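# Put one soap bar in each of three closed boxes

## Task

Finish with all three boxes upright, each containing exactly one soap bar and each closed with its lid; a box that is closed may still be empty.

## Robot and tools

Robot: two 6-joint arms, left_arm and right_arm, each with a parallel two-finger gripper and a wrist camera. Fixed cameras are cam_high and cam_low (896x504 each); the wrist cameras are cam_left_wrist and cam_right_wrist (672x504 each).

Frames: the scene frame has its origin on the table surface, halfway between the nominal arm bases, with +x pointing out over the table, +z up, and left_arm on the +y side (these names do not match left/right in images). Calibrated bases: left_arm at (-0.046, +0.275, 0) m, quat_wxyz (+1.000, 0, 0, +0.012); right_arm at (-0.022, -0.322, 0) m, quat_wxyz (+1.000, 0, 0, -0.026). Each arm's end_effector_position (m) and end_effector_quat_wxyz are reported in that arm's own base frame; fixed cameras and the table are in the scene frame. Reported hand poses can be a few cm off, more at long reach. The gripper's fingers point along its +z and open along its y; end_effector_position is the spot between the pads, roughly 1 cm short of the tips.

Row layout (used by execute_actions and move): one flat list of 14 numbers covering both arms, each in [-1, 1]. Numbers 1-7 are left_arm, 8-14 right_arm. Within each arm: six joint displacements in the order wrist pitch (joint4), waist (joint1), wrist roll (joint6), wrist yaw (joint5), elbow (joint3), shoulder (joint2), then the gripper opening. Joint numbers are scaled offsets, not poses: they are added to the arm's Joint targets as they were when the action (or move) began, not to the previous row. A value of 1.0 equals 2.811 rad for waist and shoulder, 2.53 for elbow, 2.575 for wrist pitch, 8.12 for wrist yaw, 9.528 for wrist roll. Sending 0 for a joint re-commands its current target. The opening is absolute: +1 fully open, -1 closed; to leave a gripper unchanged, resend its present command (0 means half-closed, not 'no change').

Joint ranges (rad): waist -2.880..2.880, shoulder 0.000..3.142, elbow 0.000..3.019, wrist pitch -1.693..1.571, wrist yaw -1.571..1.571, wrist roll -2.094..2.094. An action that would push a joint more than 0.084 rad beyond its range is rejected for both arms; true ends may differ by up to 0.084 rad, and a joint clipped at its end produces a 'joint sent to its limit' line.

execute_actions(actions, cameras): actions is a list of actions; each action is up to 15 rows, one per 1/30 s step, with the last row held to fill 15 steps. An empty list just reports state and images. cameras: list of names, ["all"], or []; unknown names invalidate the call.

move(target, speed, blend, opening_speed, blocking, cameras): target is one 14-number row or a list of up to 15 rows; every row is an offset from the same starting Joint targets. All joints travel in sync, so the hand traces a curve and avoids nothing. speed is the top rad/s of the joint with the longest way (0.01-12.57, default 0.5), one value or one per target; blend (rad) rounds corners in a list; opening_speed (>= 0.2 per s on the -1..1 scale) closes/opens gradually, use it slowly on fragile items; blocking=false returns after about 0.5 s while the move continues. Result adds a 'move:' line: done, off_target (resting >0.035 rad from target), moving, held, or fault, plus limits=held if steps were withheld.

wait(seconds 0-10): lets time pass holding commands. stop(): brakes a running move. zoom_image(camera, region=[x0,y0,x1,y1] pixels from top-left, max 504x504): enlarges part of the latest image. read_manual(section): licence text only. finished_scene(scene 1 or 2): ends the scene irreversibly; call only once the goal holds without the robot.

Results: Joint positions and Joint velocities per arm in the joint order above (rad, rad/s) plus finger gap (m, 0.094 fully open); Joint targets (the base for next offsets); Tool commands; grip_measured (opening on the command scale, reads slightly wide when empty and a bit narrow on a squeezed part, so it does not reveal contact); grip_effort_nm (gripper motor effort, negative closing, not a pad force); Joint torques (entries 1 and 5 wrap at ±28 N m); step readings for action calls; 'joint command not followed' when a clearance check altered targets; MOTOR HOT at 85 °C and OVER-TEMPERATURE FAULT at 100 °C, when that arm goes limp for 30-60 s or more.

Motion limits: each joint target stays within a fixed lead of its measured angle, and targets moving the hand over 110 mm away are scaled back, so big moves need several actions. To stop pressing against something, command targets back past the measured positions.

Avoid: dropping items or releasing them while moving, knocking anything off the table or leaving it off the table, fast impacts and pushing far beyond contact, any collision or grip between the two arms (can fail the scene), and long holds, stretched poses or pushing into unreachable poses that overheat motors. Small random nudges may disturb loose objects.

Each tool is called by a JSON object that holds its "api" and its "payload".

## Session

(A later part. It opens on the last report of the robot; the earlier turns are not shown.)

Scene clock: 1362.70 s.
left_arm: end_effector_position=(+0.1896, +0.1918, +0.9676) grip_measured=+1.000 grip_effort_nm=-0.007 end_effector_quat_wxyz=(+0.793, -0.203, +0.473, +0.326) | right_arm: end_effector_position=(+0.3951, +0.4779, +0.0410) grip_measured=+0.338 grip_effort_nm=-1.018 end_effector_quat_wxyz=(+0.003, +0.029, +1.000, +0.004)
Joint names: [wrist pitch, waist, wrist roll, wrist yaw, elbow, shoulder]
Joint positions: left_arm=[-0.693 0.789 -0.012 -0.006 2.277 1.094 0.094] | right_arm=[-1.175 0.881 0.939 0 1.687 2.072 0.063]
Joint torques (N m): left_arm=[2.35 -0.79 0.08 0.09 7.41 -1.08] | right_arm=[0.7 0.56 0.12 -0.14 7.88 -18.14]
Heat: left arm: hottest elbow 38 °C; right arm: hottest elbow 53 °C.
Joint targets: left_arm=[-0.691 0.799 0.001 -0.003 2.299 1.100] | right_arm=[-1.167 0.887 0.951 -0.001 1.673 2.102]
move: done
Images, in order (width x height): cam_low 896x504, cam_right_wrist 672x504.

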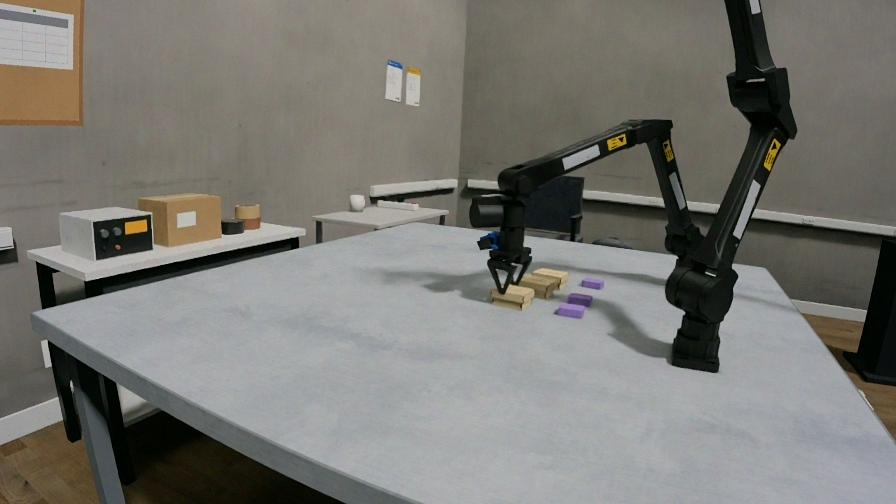

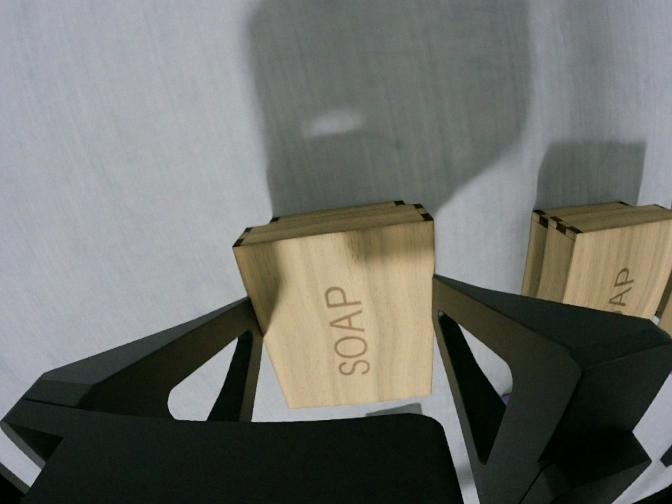

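{"api": "move", "payload": {"target": [[0,0,0,0,0,0,1,-0.0047,0,0,0,0.0233,-0.0121,0.2],[0,0,0,0,0,0,1,-0.0239,0,0,0,0.037,-0.0189,0.2],[0,0,0,0,0,0,1,-0.0611,0,0,0,0.0613,-0.0311,0.2]], "speed": 0.12, "cameras": ["cam_right_wrist","cam_low","cam_high"]}}

{"api": "zoom_image", "payload": {"camera": "cam_right_wrist", "region": [220, 130, 460, 330]}}

{"api": "zoom_image", "payload": {"camera": "cam_high", "region": [380, 160, 440, 220]}}

{"api": "zoom_image", "payload": {"camera": "cam_low", "region": [480, 260, 560, 320]}}

Scene clock: 1385.00 s.
left_arm: end_effector_position=(+0.1896, +0.1918, +0.9676) grip_measured=+1.000 grip_effort_nm=-0.012 end_effector_quat_wxyz=(+0.793, -0.203, +0.473, +0.326) | right_arm: end_effector_position=(+0.3940, +0.4766, +0.0966) grip_measured=+0.333 grip_effort_nm=-1.077 end_effector_quat_wxyz=(-0.001, +0.030, +1.000, -0.002)
Joint names: [wrist pitch, waist, wrist roll, wrist yaw, elbow, shoulder]
Joint positions: left_arm=[-0.693 0.789 -0.012 -0.006 2.277 1.094 0.094] | right_arm=[-1.316 0.881 0.94 0 1.77 2.029 0.063]
Joint torques (N m): left_arm=[2.35 -0.79 0.08 0.09 7.41 -1.08] | right_arm=[0.12 0.56 0.11 -0.14 14.37 -21.66]
Heat: left arm: hottest elbow 38 °C; right arm: hottest elbow 48 °C.
Joint targets: left_arm=[-0.691 0.799 0.001 -0.003 2.299 1.100] | right_arm=[-1.324 0.887 0.951 -0.001 1.828 2.015]
move: off_target (right_arm); right_arm: the elbow is farthest, 0.058 rad from its target
Images, in order (width x height): cam_high 896x504, cam_low 896x504, cam_right_wrist 672x504.

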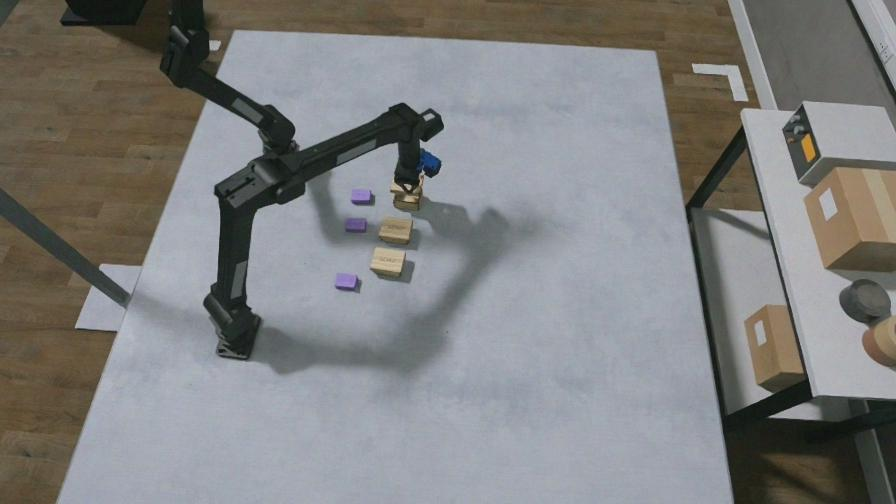

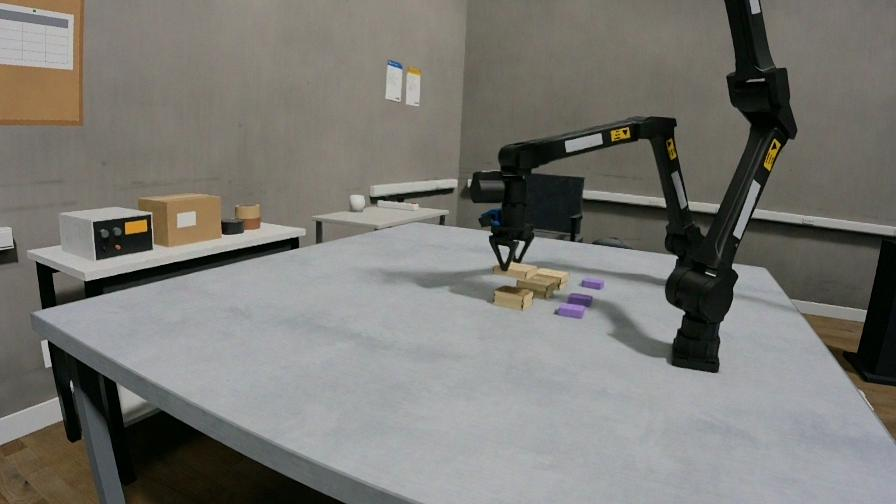

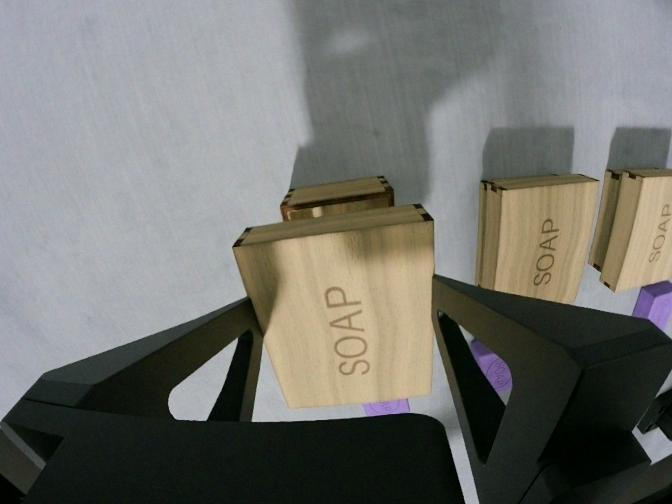

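Scaled by 2.100 from the camera's 672x504 image, which has a finer 960x720 frame.

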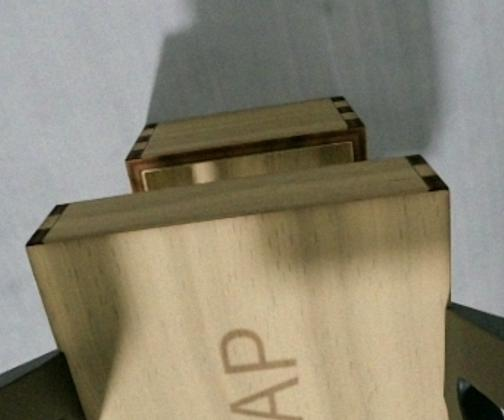

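Scaled by 8.400 from the camera's 896x504 image, which has a finer 1280x720 frame.

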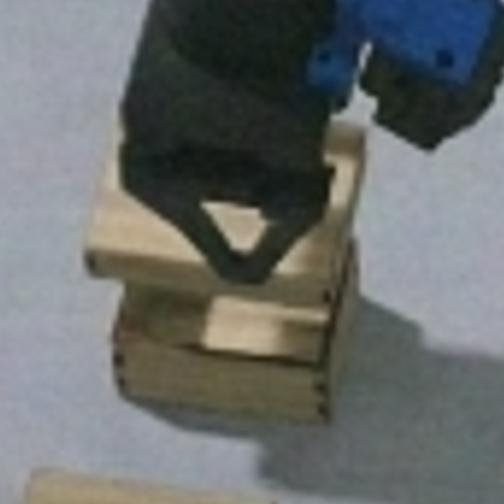

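Scaled by 6.300 from the camera's 896x504 image, which has a finer 1280x720 frame.

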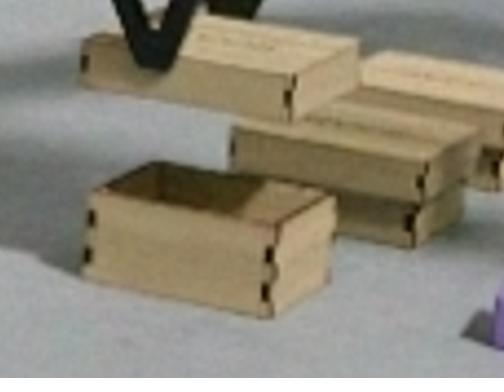

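{"api": "move", "payload": {"target": [[0,0,0,0,0,0,1,0,-0.2266,0,0,0,0,0.2],[-0.2202,-0.4431,-0.0338,0.0004,-0.5265,0.0711,1,0,-0.2266,0,0,0,0,0.2]], "speed": [0.4,0.7], "cameras": ["all"]}}

Scene clock: 1416.97 s.
left_arm: end_effector_position=(+0.3132, -0.1492, +0.1471) grip_measured=+1.000 grip_effort_nm=-0.012 end_effector_quat_wxyz=(+0.002, +0.069, +0.998, +0.000) | right_arm: end_effector_position=(+0.6002, +0.1481, +0.0966) grip_measured=+0.333 grip_effort_nm=-1.077 end_effector_quat_wxyz=(-0.002, +0.342, +0.940, -0.001)
Joint names: [wrist pitch, waist, wrist roll, wrist yaw, elbow, shoulder]
Joint positions: left_arm=[-1.246 -0.444 -0.307 -0.001 0.973 1.293 0.094] | right_arm=[-1.316 0.243 0.94 -0.001 1.77 2.029 0.063]
Joint torques (N m): left_arm=[0.61 -1.73 -0.23 0 9.43 -10.34] | right_arm=[0.08 0.67 0.11 -0.11 14.38 -21.48]
Heat: left arm: hottest elbow 38 °C; right arm: hottest elbow 54 °C.
Joint targets: left_arm=[-1.258 -0.446 -0.321 0.000 0.967 1.300] | right_arm=[-1.324 0.250 0.951 -0.001 1.828 2.015]
move: off_target (right_arm); right_arm: the elbow is farthest, 0.058 rad from its target

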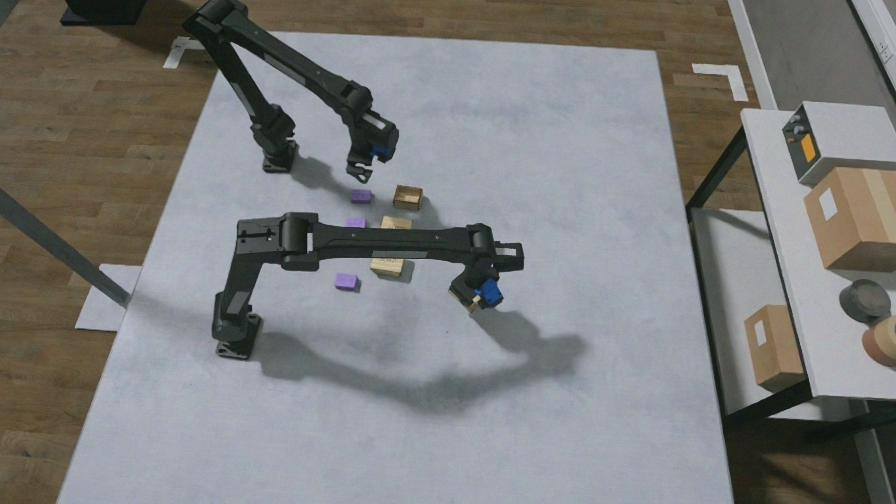

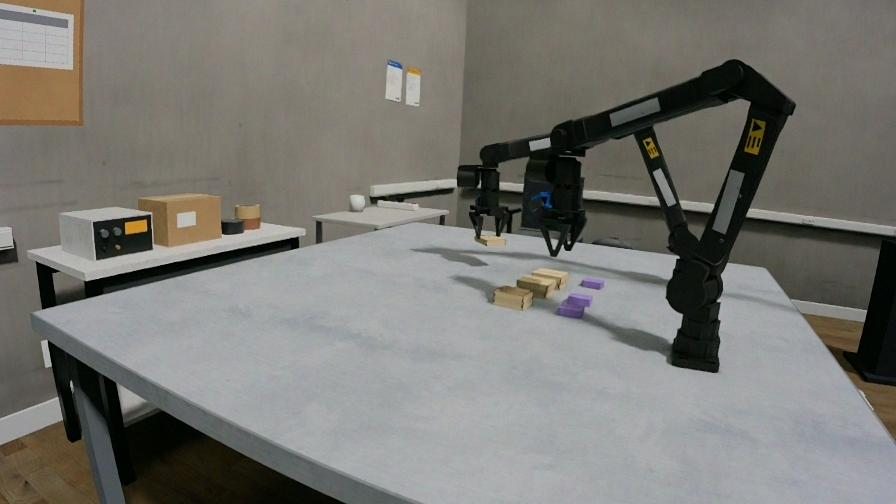

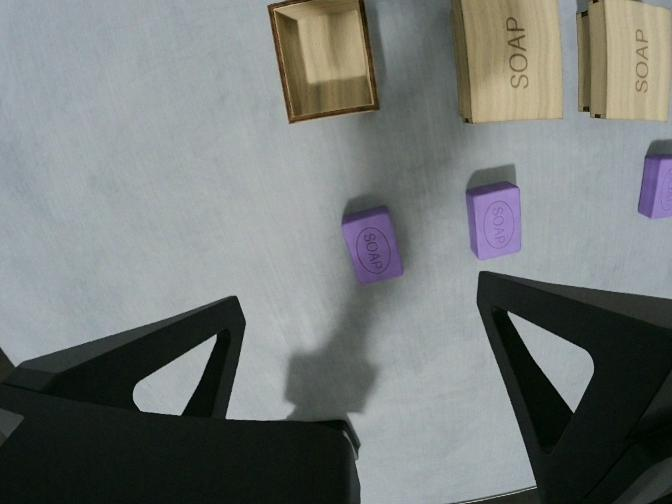

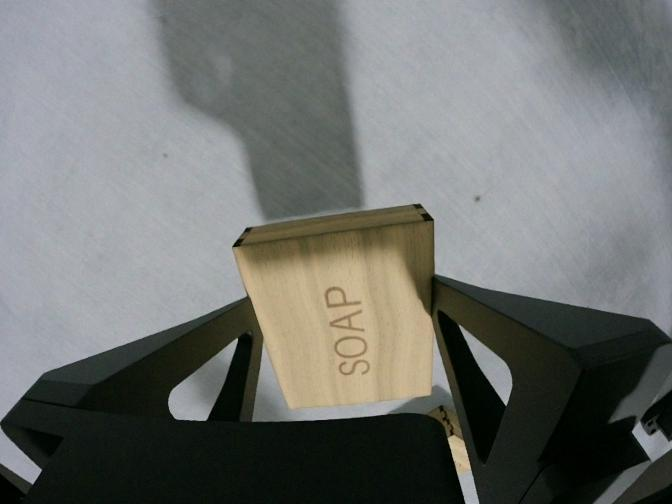

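{"api": "move", "payload": {"target": [0.1072,-0.0272,-0.0246,0,-0.081,0.0203,0.4,0,0,0,0,0,0,0.2], "speed": 0.4, "cameras": ["cam_left_wrist"]}}

Scene clock: 1453.97 s.
left_arm: end_effector_position=(+0.2840, -0.1598, +0.0640) grip_measured=+0.402 grip_effort_nm=-0.139 end_effector_quat_wxyz=(+0.005, -0.015, +1.000, -0.002) | right_arm: end_effector_position=(+0.6002, +0.1481, +0.0966) grip_measured=+0.333 grip_effort_nm=-1.077 end_effector_quat_wxyz=(-0.002, +0.342, +0.940, -0.001)
Joint names: [wrist pitch, waist, wrist roll, wrist yaw, elbow, shoulder]
Joint positions: left_arm=[-0.995 -0.512 -0.541 -0.001 0.773 1.339 0.066] | right_arm=[-1.316 0.243 0.94 -0.001 1.77 2.029 0.063]
Joint torques (N m): left_arm=[1.66 -2.43 -0.23 -0.02 7.91 -8.94] | right_arm=[0.08 0.73 0.11 -0.11 14.37 -21.48]
Motor temperatures (°C): left_arm=[27 29 29 28 38 30 29] | right_arm=[30 32 28 30 56 40 33]
Heat: left arm: hottest elbow 38 °C; right arm: hottest elbow 56 °C.
Joint targets: left_arm=[-0.982 -0.523 -0.555 0.000 0.762 1.357] | right_arm=[-1.324 0.250 0.951 -0.001 1.828 2.015]
move: off_target (right_arm); right_arm: the elbow is farthest, 0.058 rad from its target
Images, in order (width x height): cam_left_wrist 672x504.

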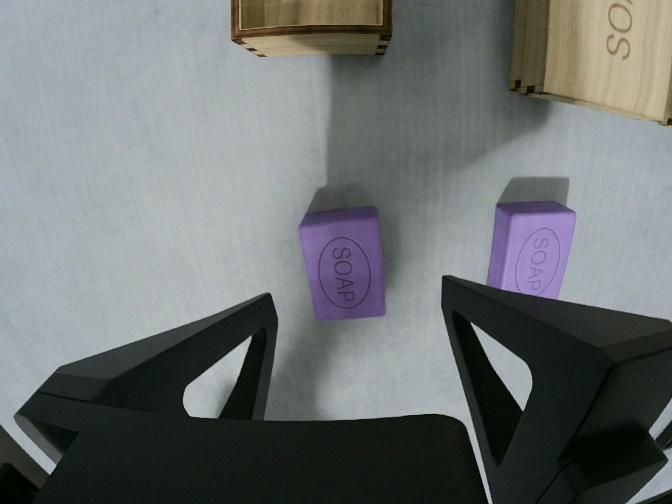

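{"api": "move", "payload": {"target": [0.0513,0,0,0,-0.0229,0.0295,0.4,0,0,0,0,0,0,0.2], "speed": 0.2, "cameras": ["cam_left_wrist"]}}

Scene clock: 1472.47 s.
left_arm: end_effector_position=(+0.2822, -0.1588, +0.0217) grip_measured=+0.402 grip_effort_nm=-0.139 end_effector_quat_wxyz=(+0.002, -0.015, +1.000, +0.000) | right_arm: end_effector_position=(+0.6002, +0.1481, +0.0966) grip_measured=+0.333 grip_effort_nm=-1.072 end_effector_quat_wxyz=(-0.002, +0.342, +0.940, -0.001)
Joint names: [wrist pitch, waist, wrist roll, wrist yaw, elbow, shoulder]
Joint positions: left_arm=[-0.863 -0.512 -0.542 -0.001 0.715 1.42 0.066] | right_arm=[-1.316 0.243 0.94 -0.001 1.77 2.029 0.063]
Joint torques (N m): left_arm=[1.72 -2.37 -0.21 -0.02 7.06 -9.23] | right_arm=[0.09 0.67 0.11 -0.1 14.38 -21.42]
Motor temperatures (°C): left_arm=[27 28 29 28 38 30 29] | right_arm=[30 32 28 30 57 41 33]
Heat: left arm: hottest elbow 38 °C; right arm: hottest elbow 57 °C.
Joint targets: left_arm=[-0.850 -0.523 -0.555 0.000 0.704 1.440] | right_arm=[-1.324 0.250 0.951 -0.001 1.828 2.015]
move: off_target (right_arm); right_arm: the elbow is farthest, 0.058 rad from its target
Images, in order (width x height): cam_left_wrist 672x504.

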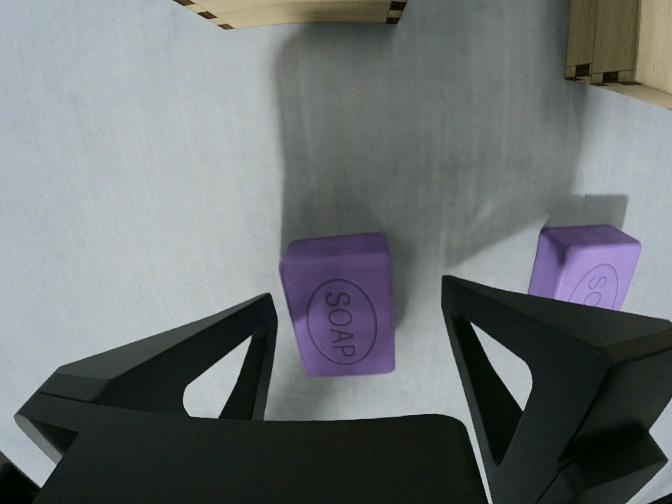

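{"api": "move", "payload": {"target": [0,0,0,0,0,0,-0.25,0,0,0,0,0,0,0.2], "opening_speed": 0.3, "cameras": ["cam_left_wrist","cam_low"]}}

{"api": "zoom_image", "payload": {"camera": "cam_low", "region": [520, 250, 620, 330]}}

Scene clock: 1488.60 s.
left_arm: end_effector_position=(+0.2823, -0.1588, +0.0217) grip_measured=-0.190 grip_effort_nm=-0.994 end_effector_quat_wxyz=(+0.002, -0.015, +1.000, +0.000) | right_arm: end_effector_position=(+0.6002, +0.1481, +0.0966) grip_measured=+0.333 grip_effort_nm=-1.077 end_effector_quat_wxyz=(-0.002, +0.342, +0.940, -0.001)
Joint names: [wrist pitch, waist, wrist roll, wrist yaw, elbow, shoulder]
Joint positions: left_arm=[-0.862 -0.512 -0.542 -0.001 0.715 1.42 0.038] | right_arm=[-1.316 0.243 0.94 -0.001 1.77 2.029 0.063]
Joint torques (N m): left_arm=[1.61 -2.43 -0.21 -0.02 7.06 -9.23] | right_arm=[0.06 0.67 0.11 -0.1 14.37 -21.48]
Motor temperatures (°C): left_arm=[27 28 29 28 38 30 29] | right_arm=[30 32 28 30 57 41 33]
Heat: left arm: hottest elbow 38 °C; right arm: hottest elbow 57 °C.
Joint targets: left_arm=[-0.850 -0.523 -0.555 0.000 0.704 1.440] | right_arm=[-1.324 0.250 0.951 -0.001 1.828 2.015]
move: off_target (right_arm); right_arm: the elbow is farthest, 0.058 rad from its target
Images, in order (width x height): cam_low 896x504, cam_left_wrist 672x504.

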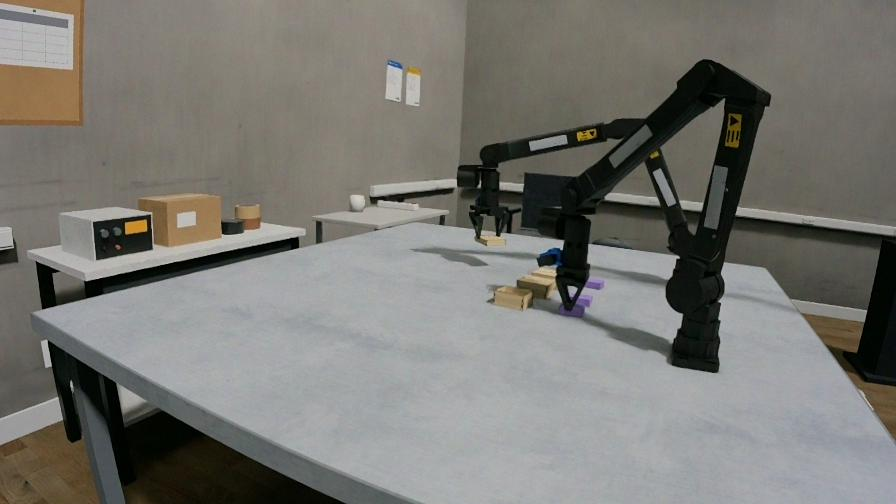

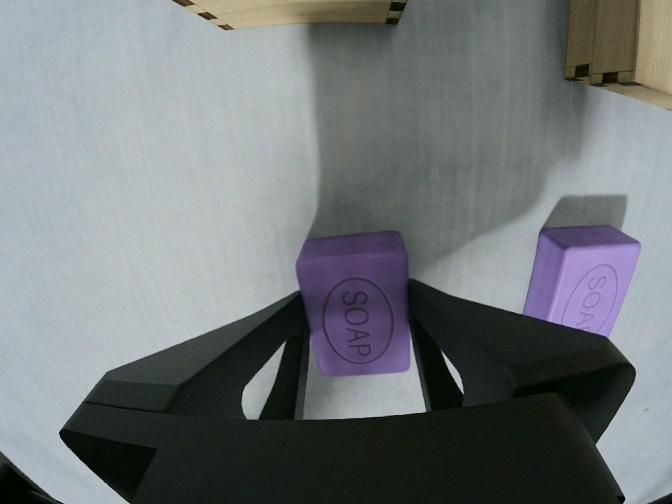

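Scaled by 5.040 from the camera's 896x504 image, which has a finer 1280x720 frame.

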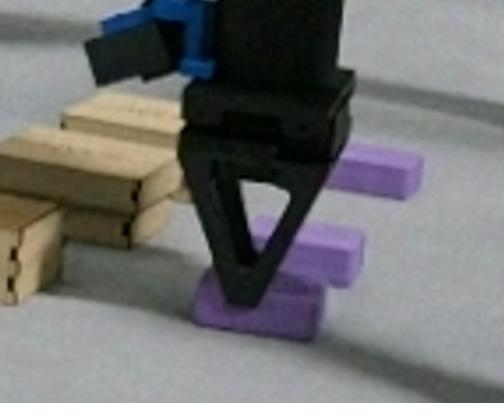

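{"api": "move", "payload": {"target": [[-0.0699,0,0,0,0.049,-0.0406,-0.27,0,0,0,0,0,0,0.2],[-0.1282,0.0448,0.0299,0,0.1644,0.016,-0.27,0,0,0,0,0,0,0.2]], "speed": [0.3,0.5], "cameras": ["cam_left_wrist","cam_low","cam_high"]}}

Scene clock: 1528.43 s.
left_arm: end_effector_position=(+0.3692, -0.1587, +0.1207) grip_measured=-0.193 grip_effort_nm=-1.033 end_effector_quat_wxyz=(+0.003, +0.061, +0.998, +0.000) | right_arm: end_effector_position=(+0.6002, +0.1481, +0.0966) grip_measured=+0.333 grip_effort_nm=-1.072 end_effector_quat_wxyz=(-0.002, +0.342, +0.940, -0.001)
Joint names: [wrist pitch, waist, wrist roll, wrist yaw, elbow, shoulder]
Joint positions: left_arm=[-1.169 -0.405 -0.284 -0.001 1.065 1.463 0.038] | right_arm=[-1.316 0.243 0.94 -0.001 1.77 2.029 0.063]
Joint torques (N m): left_arm=[0.65 -0.91 0.11 0 14.71 -11.81] | right_arm=[0.08 0.67 0.11 -0.1 14.37 -21.48]
Motor temperatures (°C): left_arm=[27 28 29 28 37 30 31] | right_arm=[30 32 28 30 58 42 33]
Heat: left arm: hottest elbow 37 °C; right arm: hottest elbow 58 °C.
Joint targets: left_arm=[-1.180 -0.397 -0.270 0.000 1.120 1.485] | right_arm=[-1.324 0.250 0.951 -0.001 1.828 2.015]
move: off_target (left_arm, right_arm); left_arm: the elbow is farthest, 0.054 rad from its target; right_arm: the elbow is farthest, 0.058 rad from its target
Images, in order (width x height): cam_high 896x504, cam_low 896x504, cam_left_wrist 672x504.

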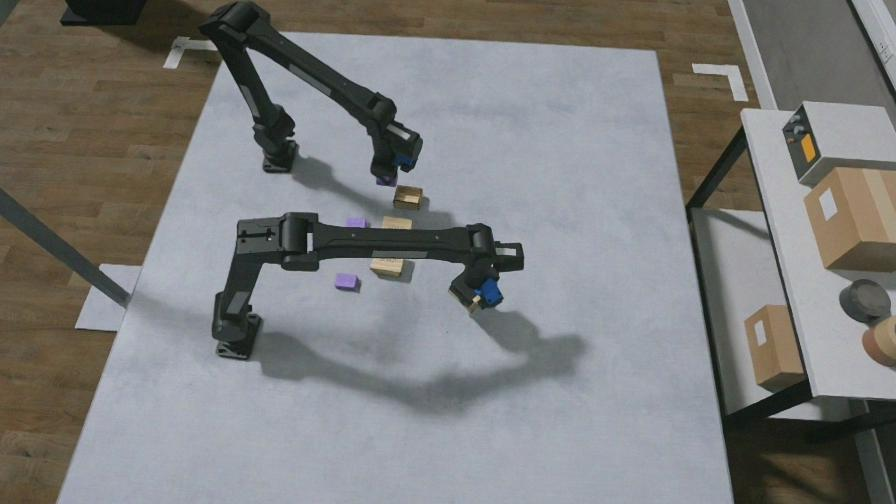

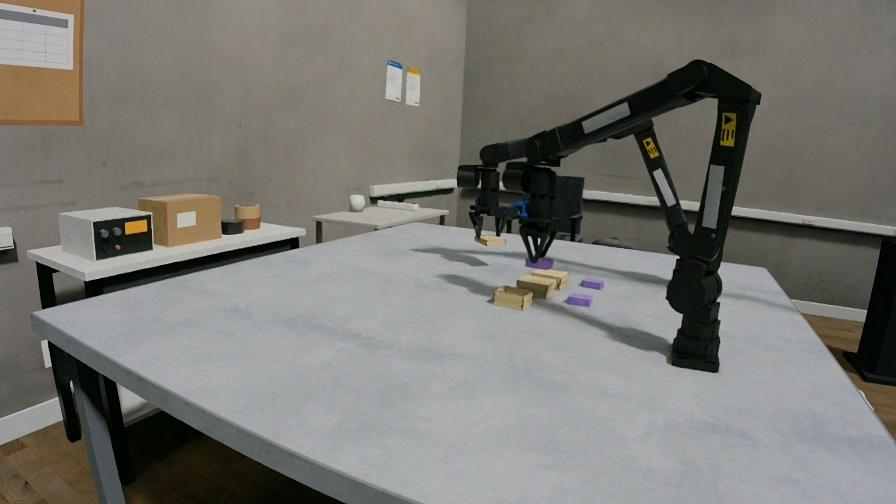

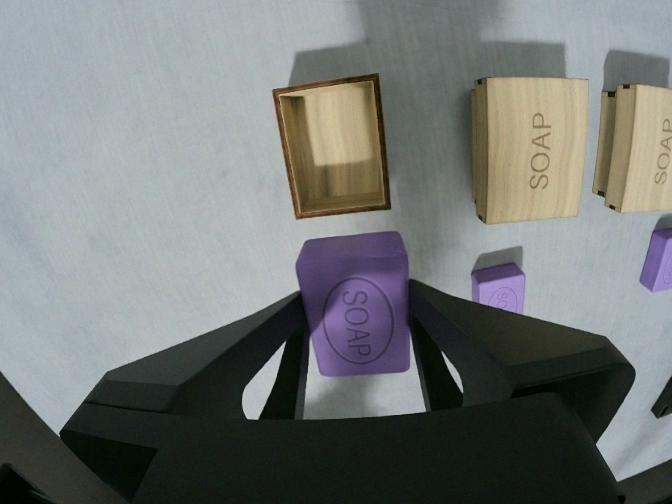

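{"api": "move", "payload": {"target": [0.0365,0.0141,0.004,0,0.0336,0.0566,-0.27,0,0,0,0,0,0,0.2], "speed": 0.3, "cameras": ["cam_left_wrist","cam_low"]}}

Scene clock: 1545.03 s.
left_arm: end_effector_position=(+0.4191, -0.1617, +0.0849) grip_measured=-0.193 grip_effort_nm=-1.038 end_effector_quat_wxyz=(-0.001, +0.061, +0.998, +0.001) | right_arm: end_effector_position=(+0.6002, +0.1481, +0.0966) grip_measured=+0.333 grip_effort_nm=-1.072 end_effector_quat_wxyz=(-0.002, +0.342, +0.940, -0.001)
Joint names: [wrist pitch, waist, wrist roll, wrist yaw, elbow, shoulder]
Joint positions: left_arm=[-1.099 -0.368 -0.246 -0.001 1.151 1.624 0.038] | right_arm=[-1.316 0.243 0.94 -0.001 1.77 2.029 0.063]
Joint torques (N m): left_arm=[1.62 -0.73 0.1 0 14.35 -14.68] | right_arm=[0.08 0.73 0.11 -0.1 14.37 -21.42]
Motor temperatures (°C): left_arm=[27 28 29 28 43 31 31] | right_arm=[30 32 28 30 58 42 33]
Heat: left arm: hottest elbow 43 °C; right arm: hottest elbow 58 °C.
Joint targets: left_arm=[-1.086 -0.357 -0.232 0.000 1.205 1.644] | right_arm=[-1.324 0.250 0.951 -0.001 1.828 2.015]
move: off_target (left_arm, right_arm); left_arm: the elbow is farthest, 0.054 rad from its target; right_arm: the elbow is farthest, 0.058 rad from its target
Images, in order (width x height): cam_low 896x504, cam_left_wrist 672x504.

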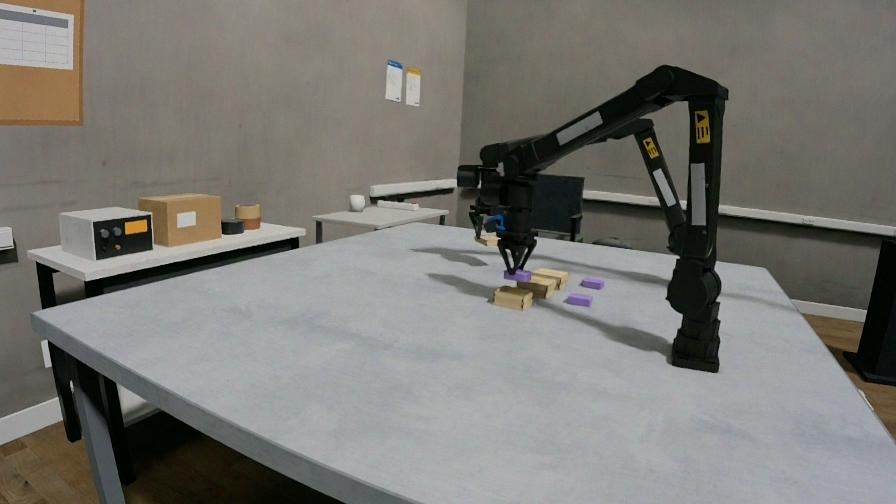

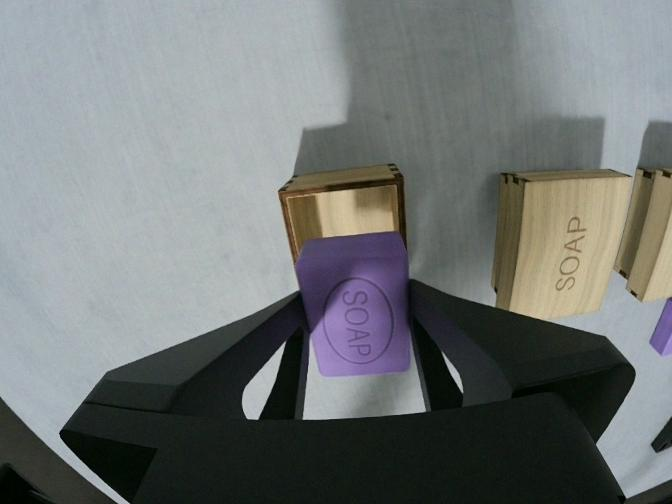

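{"api": "move", "payload": {"target": [[0,0,0,0,-0.0241,0,-0.27,0,0,0,0,0,0,0.2],[0.0264,0,0,0,-0.0391,0.011,-0.27,0,0,0,0,0,0,0.2],[0.0497,0,0,0,-0.0498,0.0231,-0.27,0,0,0,0,0,0,0.2]], "speed": 0.15, "cameras": ["cam_left_wrist","cam_low"]}}

{"api": "zoom_image", "payload": {"camera": "cam_low", "region": [480, 260, 560, 320]}}

Scene clock: 1566.80 s.
left_arm: end_effector_position=(+0.4211, -0.1630, +0.0447) grip_measured=-0.193 grip_effort_nm=-1.038 end_effector_quat_wxyz=(+0.005, +0.062, +0.998, -0.003) | right_arm: end_effector_position=(+0.6002, +0.1481, +0.0966) grip_measured=+0.333 grip_effort_nm=-1.077 end_effector_quat_wxyz=(-0.002, +0.342, +0.940, -0.001)
Joint names: [wrist pitch, waist, wrist roll, wrist yaw, elbow, shoulder]
Joint positions: left_arm=[-0.979 -0.368 -0.244 0.002 1.096 1.676 0.038] | right_arm=[-1.316 0.243 0.94 -0.001 1.77 2.029 0.063]
Joint torques (N m): left_arm=[1.96 -0.79 0.06 -0.13 7.34 -13.86] | right_arm=[0.09 0.73 0.11 -0.11 14.37 -21.48]
Motor temperatures (°C): left_arm=[27 28 29 28 47 31 31] | right_arm=[30 32 28 30 59 42 33]
Heat: left arm: hottest elbow 47 °C; right arm: hottest elbow 59 °C.
Joint targets: left_arm=[-0.958 -0.357 -0.232 0.000 1.079 1.709] | right_arm=[-1.324 0.250 0.951 -0.001 1.828 2.015]
move: off_target (right_arm); right_arm: the elbow is farthest, 0.058 rad from its target
Images, in order (width x height): cam_low 896x504, cam_left_wrist 672x504.

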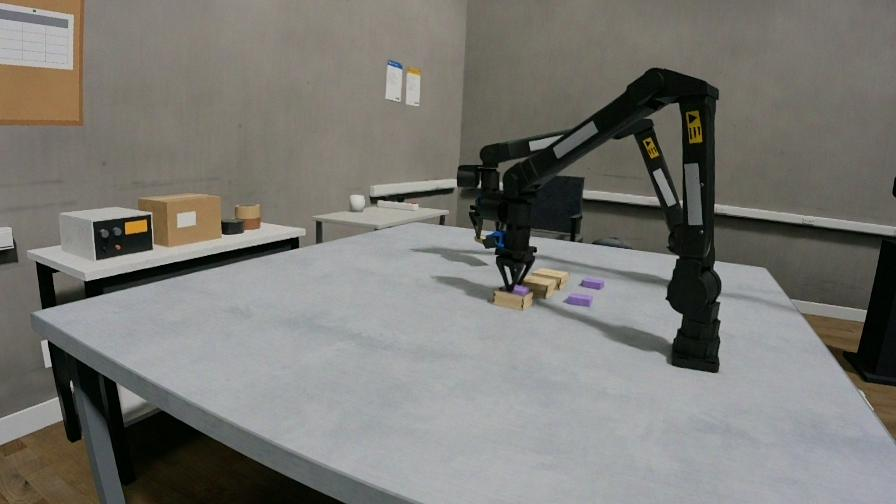

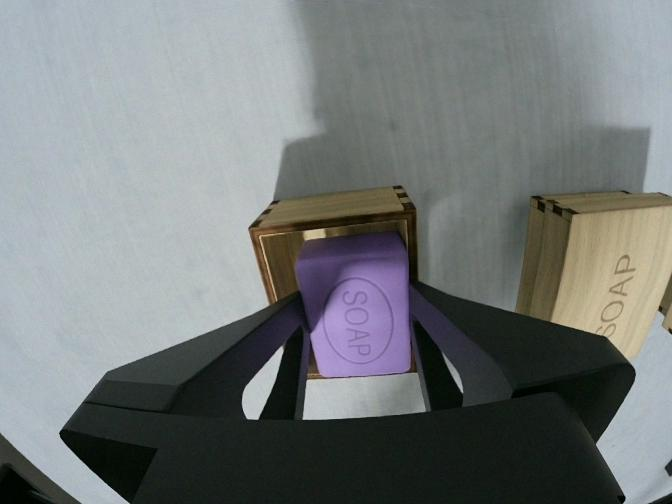

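Scaled by 6.300 from the camera's 896x504 image, which has a finer 1280x720 frame.

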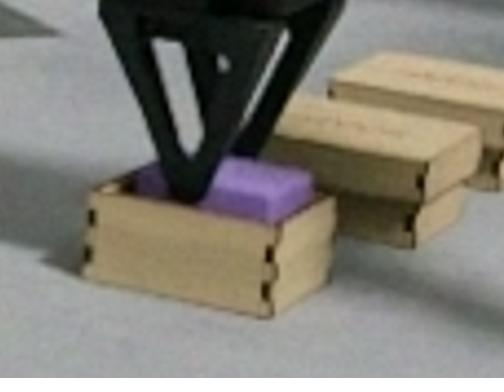

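{"api": "move", "payload": {"target": [[-0.0272,0,0,0,0.0332,-0.0189,-0.27,0,0,0,0,0,0,0.2],[-0.0272,0.0028,0,0,0.0332,-0.0189,-0.27,0,0,0,0,0,0,0.2],[-0.024,0.0028,0,0,0.0083,-0.0132,-0.27,0,0,0,0,0,0,0.2],[0.0004,0.0028,0,0,-0.0004,-0.0003,-0.27,0,0,0,0,0,0,0.2]], "speed": 0.12, "cameras": ["cam_left_wrist","cam_low"]}}

{"api": "zoom_image", "payload": {"camera": "cam_low", "region": [480, 260, 560, 320]}}

{"api": "zoom_image", "payload": {"camera": "cam_left_wrist", "region": [220, 170, 460, 400]}}

Scene clock: 1599.03 s.
left_arm: end_effector_position=(+0.4206, -0.1597, +0.0395) grip_measured=-0.193 grip_effort_nm=-1.038 end_effector_quat_wxyz=(+0.003, +0.059, +0.998, -0.002) | right_arm: end_effector_position=(+0.6002, +0.1481, +0.0966) grip_measured=+0.333 grip_effort_nm=-1.072 end_effector_quat_wxyz=(-0.002, +0.342, +0.940, -0.001)
Joint names: [wrist pitch, waist, wrist roll, wrist yaw, elbow, shoulder]
Joint positions: left_arm=[-0.97 -0.361 -0.243 0.002 1.089 1.683 0.038] | right_arm=[-1.316 0.243 0.94 -0.001 1.77 2.029 0.063]
Joint torques (N m): left_arm=[1.58 -0.67 0.07 -0.13 7.75 -14.56] | right_arm=[0.08 0.73 0.11 -0.11 14.35 -21.48]
Motor temperatures (°C): left_arm=[27 28 29 28 42 31 32] | right_arm=[30 32 28 30 59 42 33]
Heat: left arm: hottest elbow 42 °C; right arm: hottest elbow 59 °C.
Joint targets: left_arm=[-0.957 -0.350 -0.232 0.000 1.078 1.709] | right_arm=[-1.324 0.250 0.951 -0.001 1.828 2.015]
move: off_target (right_arm); right_arm: the elbow is farthest, 0.058 rad from its target
Images, in order (width x height): cam_low 896x504, cam_left_wrist 672x504.

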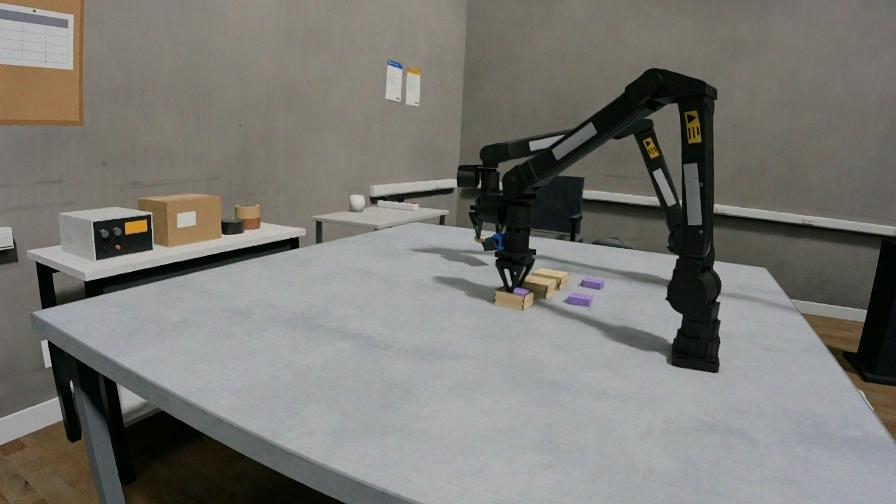

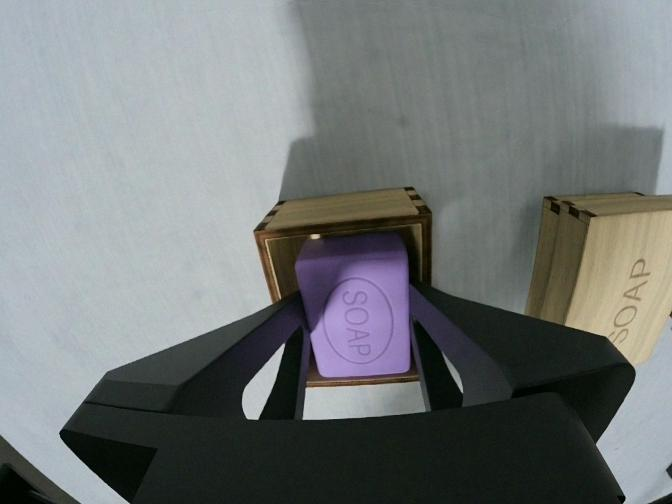

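Scaled by 6.300 from the camera's 896x504 image, which has a finer 1280x720 frame.

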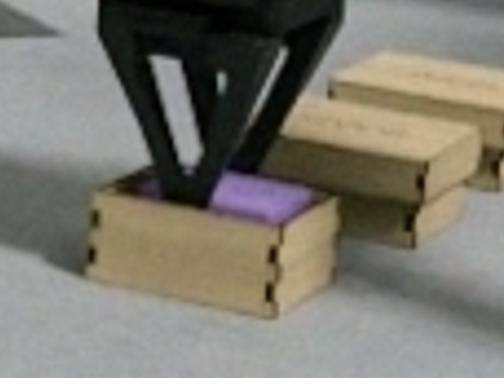

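Scaled by 2.100 from the camera's 672x504 image, which has a finer 960x720 frame.

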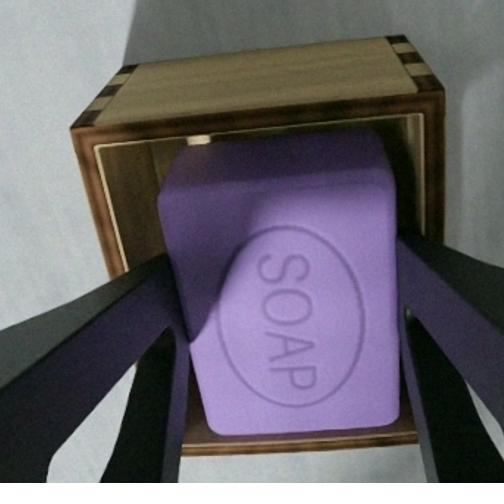

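{"api": "move", "payload": {"target": [0,0,0,0,0,0,-0.1,0,0,0,0,0,0,0.2], "opening_speed": 0.25, "cameras": ["cam_left_wrist","cam_low"]}}

{"api": "zoom_image", "payload": {"camera": "cam_low", "region": [480, 260, 560, 320]}}

{"api": "zoom_image", "payload": {"camera": "cam_left_wrist", "region": [220, 170, 460, 400]}}

Scene clock: 1613.80 s.
left_arm: end_effector_position=(+0.4205, -0.1595, +0.0394) grip_measured=-0.103 grip_effort_nm=0.120 end_effector_quat_wxyz=(+0.003, +0.059, +0.998, -0.002) | right_arm: end_effector_position=(+0.6002, +0.1481, +0.0966) grip_measured=+0.333 grip_effort_nm=-1.067 end_effector_quat_wxyz=(-0.002, +0.342, +0.940, -0.001)
Joint names: [wrist pitch, waist, wrist roll, wrist yaw, elbow, shoulder]
Joint positions: left_arm=[-0.97 -0.361 -0.243 0.002 1.089 1.683 0.042] | right_arm=[-1.316 0.243 0.94 -0.001 1.77 2.029 0.063]
Joint torques (N m): left_arm=[1.63 -0.73 0.07 -0.13 7.76 -14.51] | right_arm=[0.08 0.62 0.12 -0.1 14.37 -21.48]
Motor temperatures (°C): left_arm=[27 28 29 28 42 32 32] | right_arm=[30 32 28 30 59 42 33]
Heat: left arm: hottest elbow 42 °C; right arm: hottest elbow 59 °C.
Joint targets: left_arm=[-0.957 -0.349 -0.232 0.000 1.078 1.709] | right_arm=[-1.324 0.250 0.951 -0.001 1.828 2.015]
move: off_target (right_arm); right_arm: the elbow is farthest, 0.058 rad from its target
Images, in order (width x height): cam_low 896x504, cam_left_wrist 672x504.

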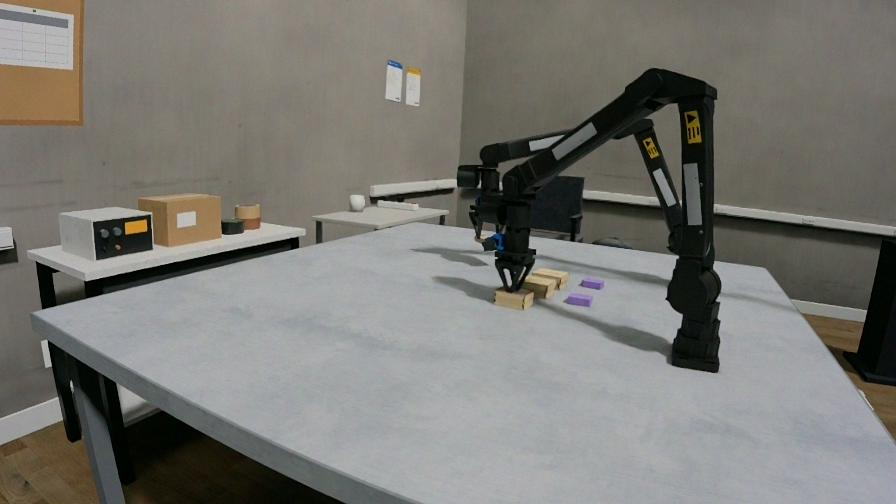

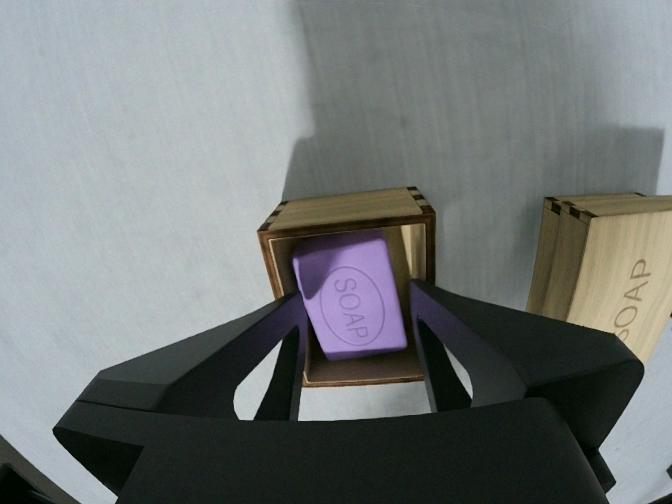

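Scaled by 6.300 from the camera's 896x504 image, which has a finer 1280x720 frame.

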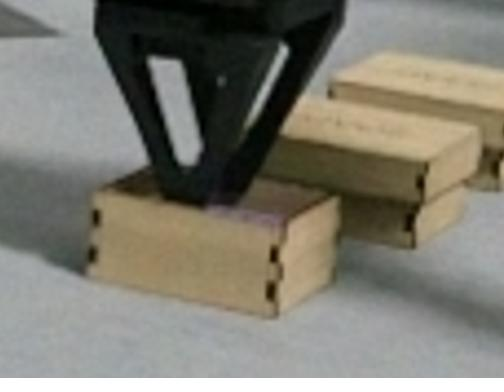

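Scaled by 2.100 from the camera's 672x504 image, which has a finer 960x720 frame.

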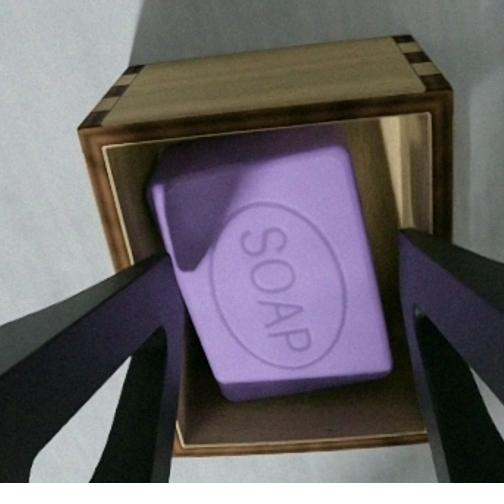

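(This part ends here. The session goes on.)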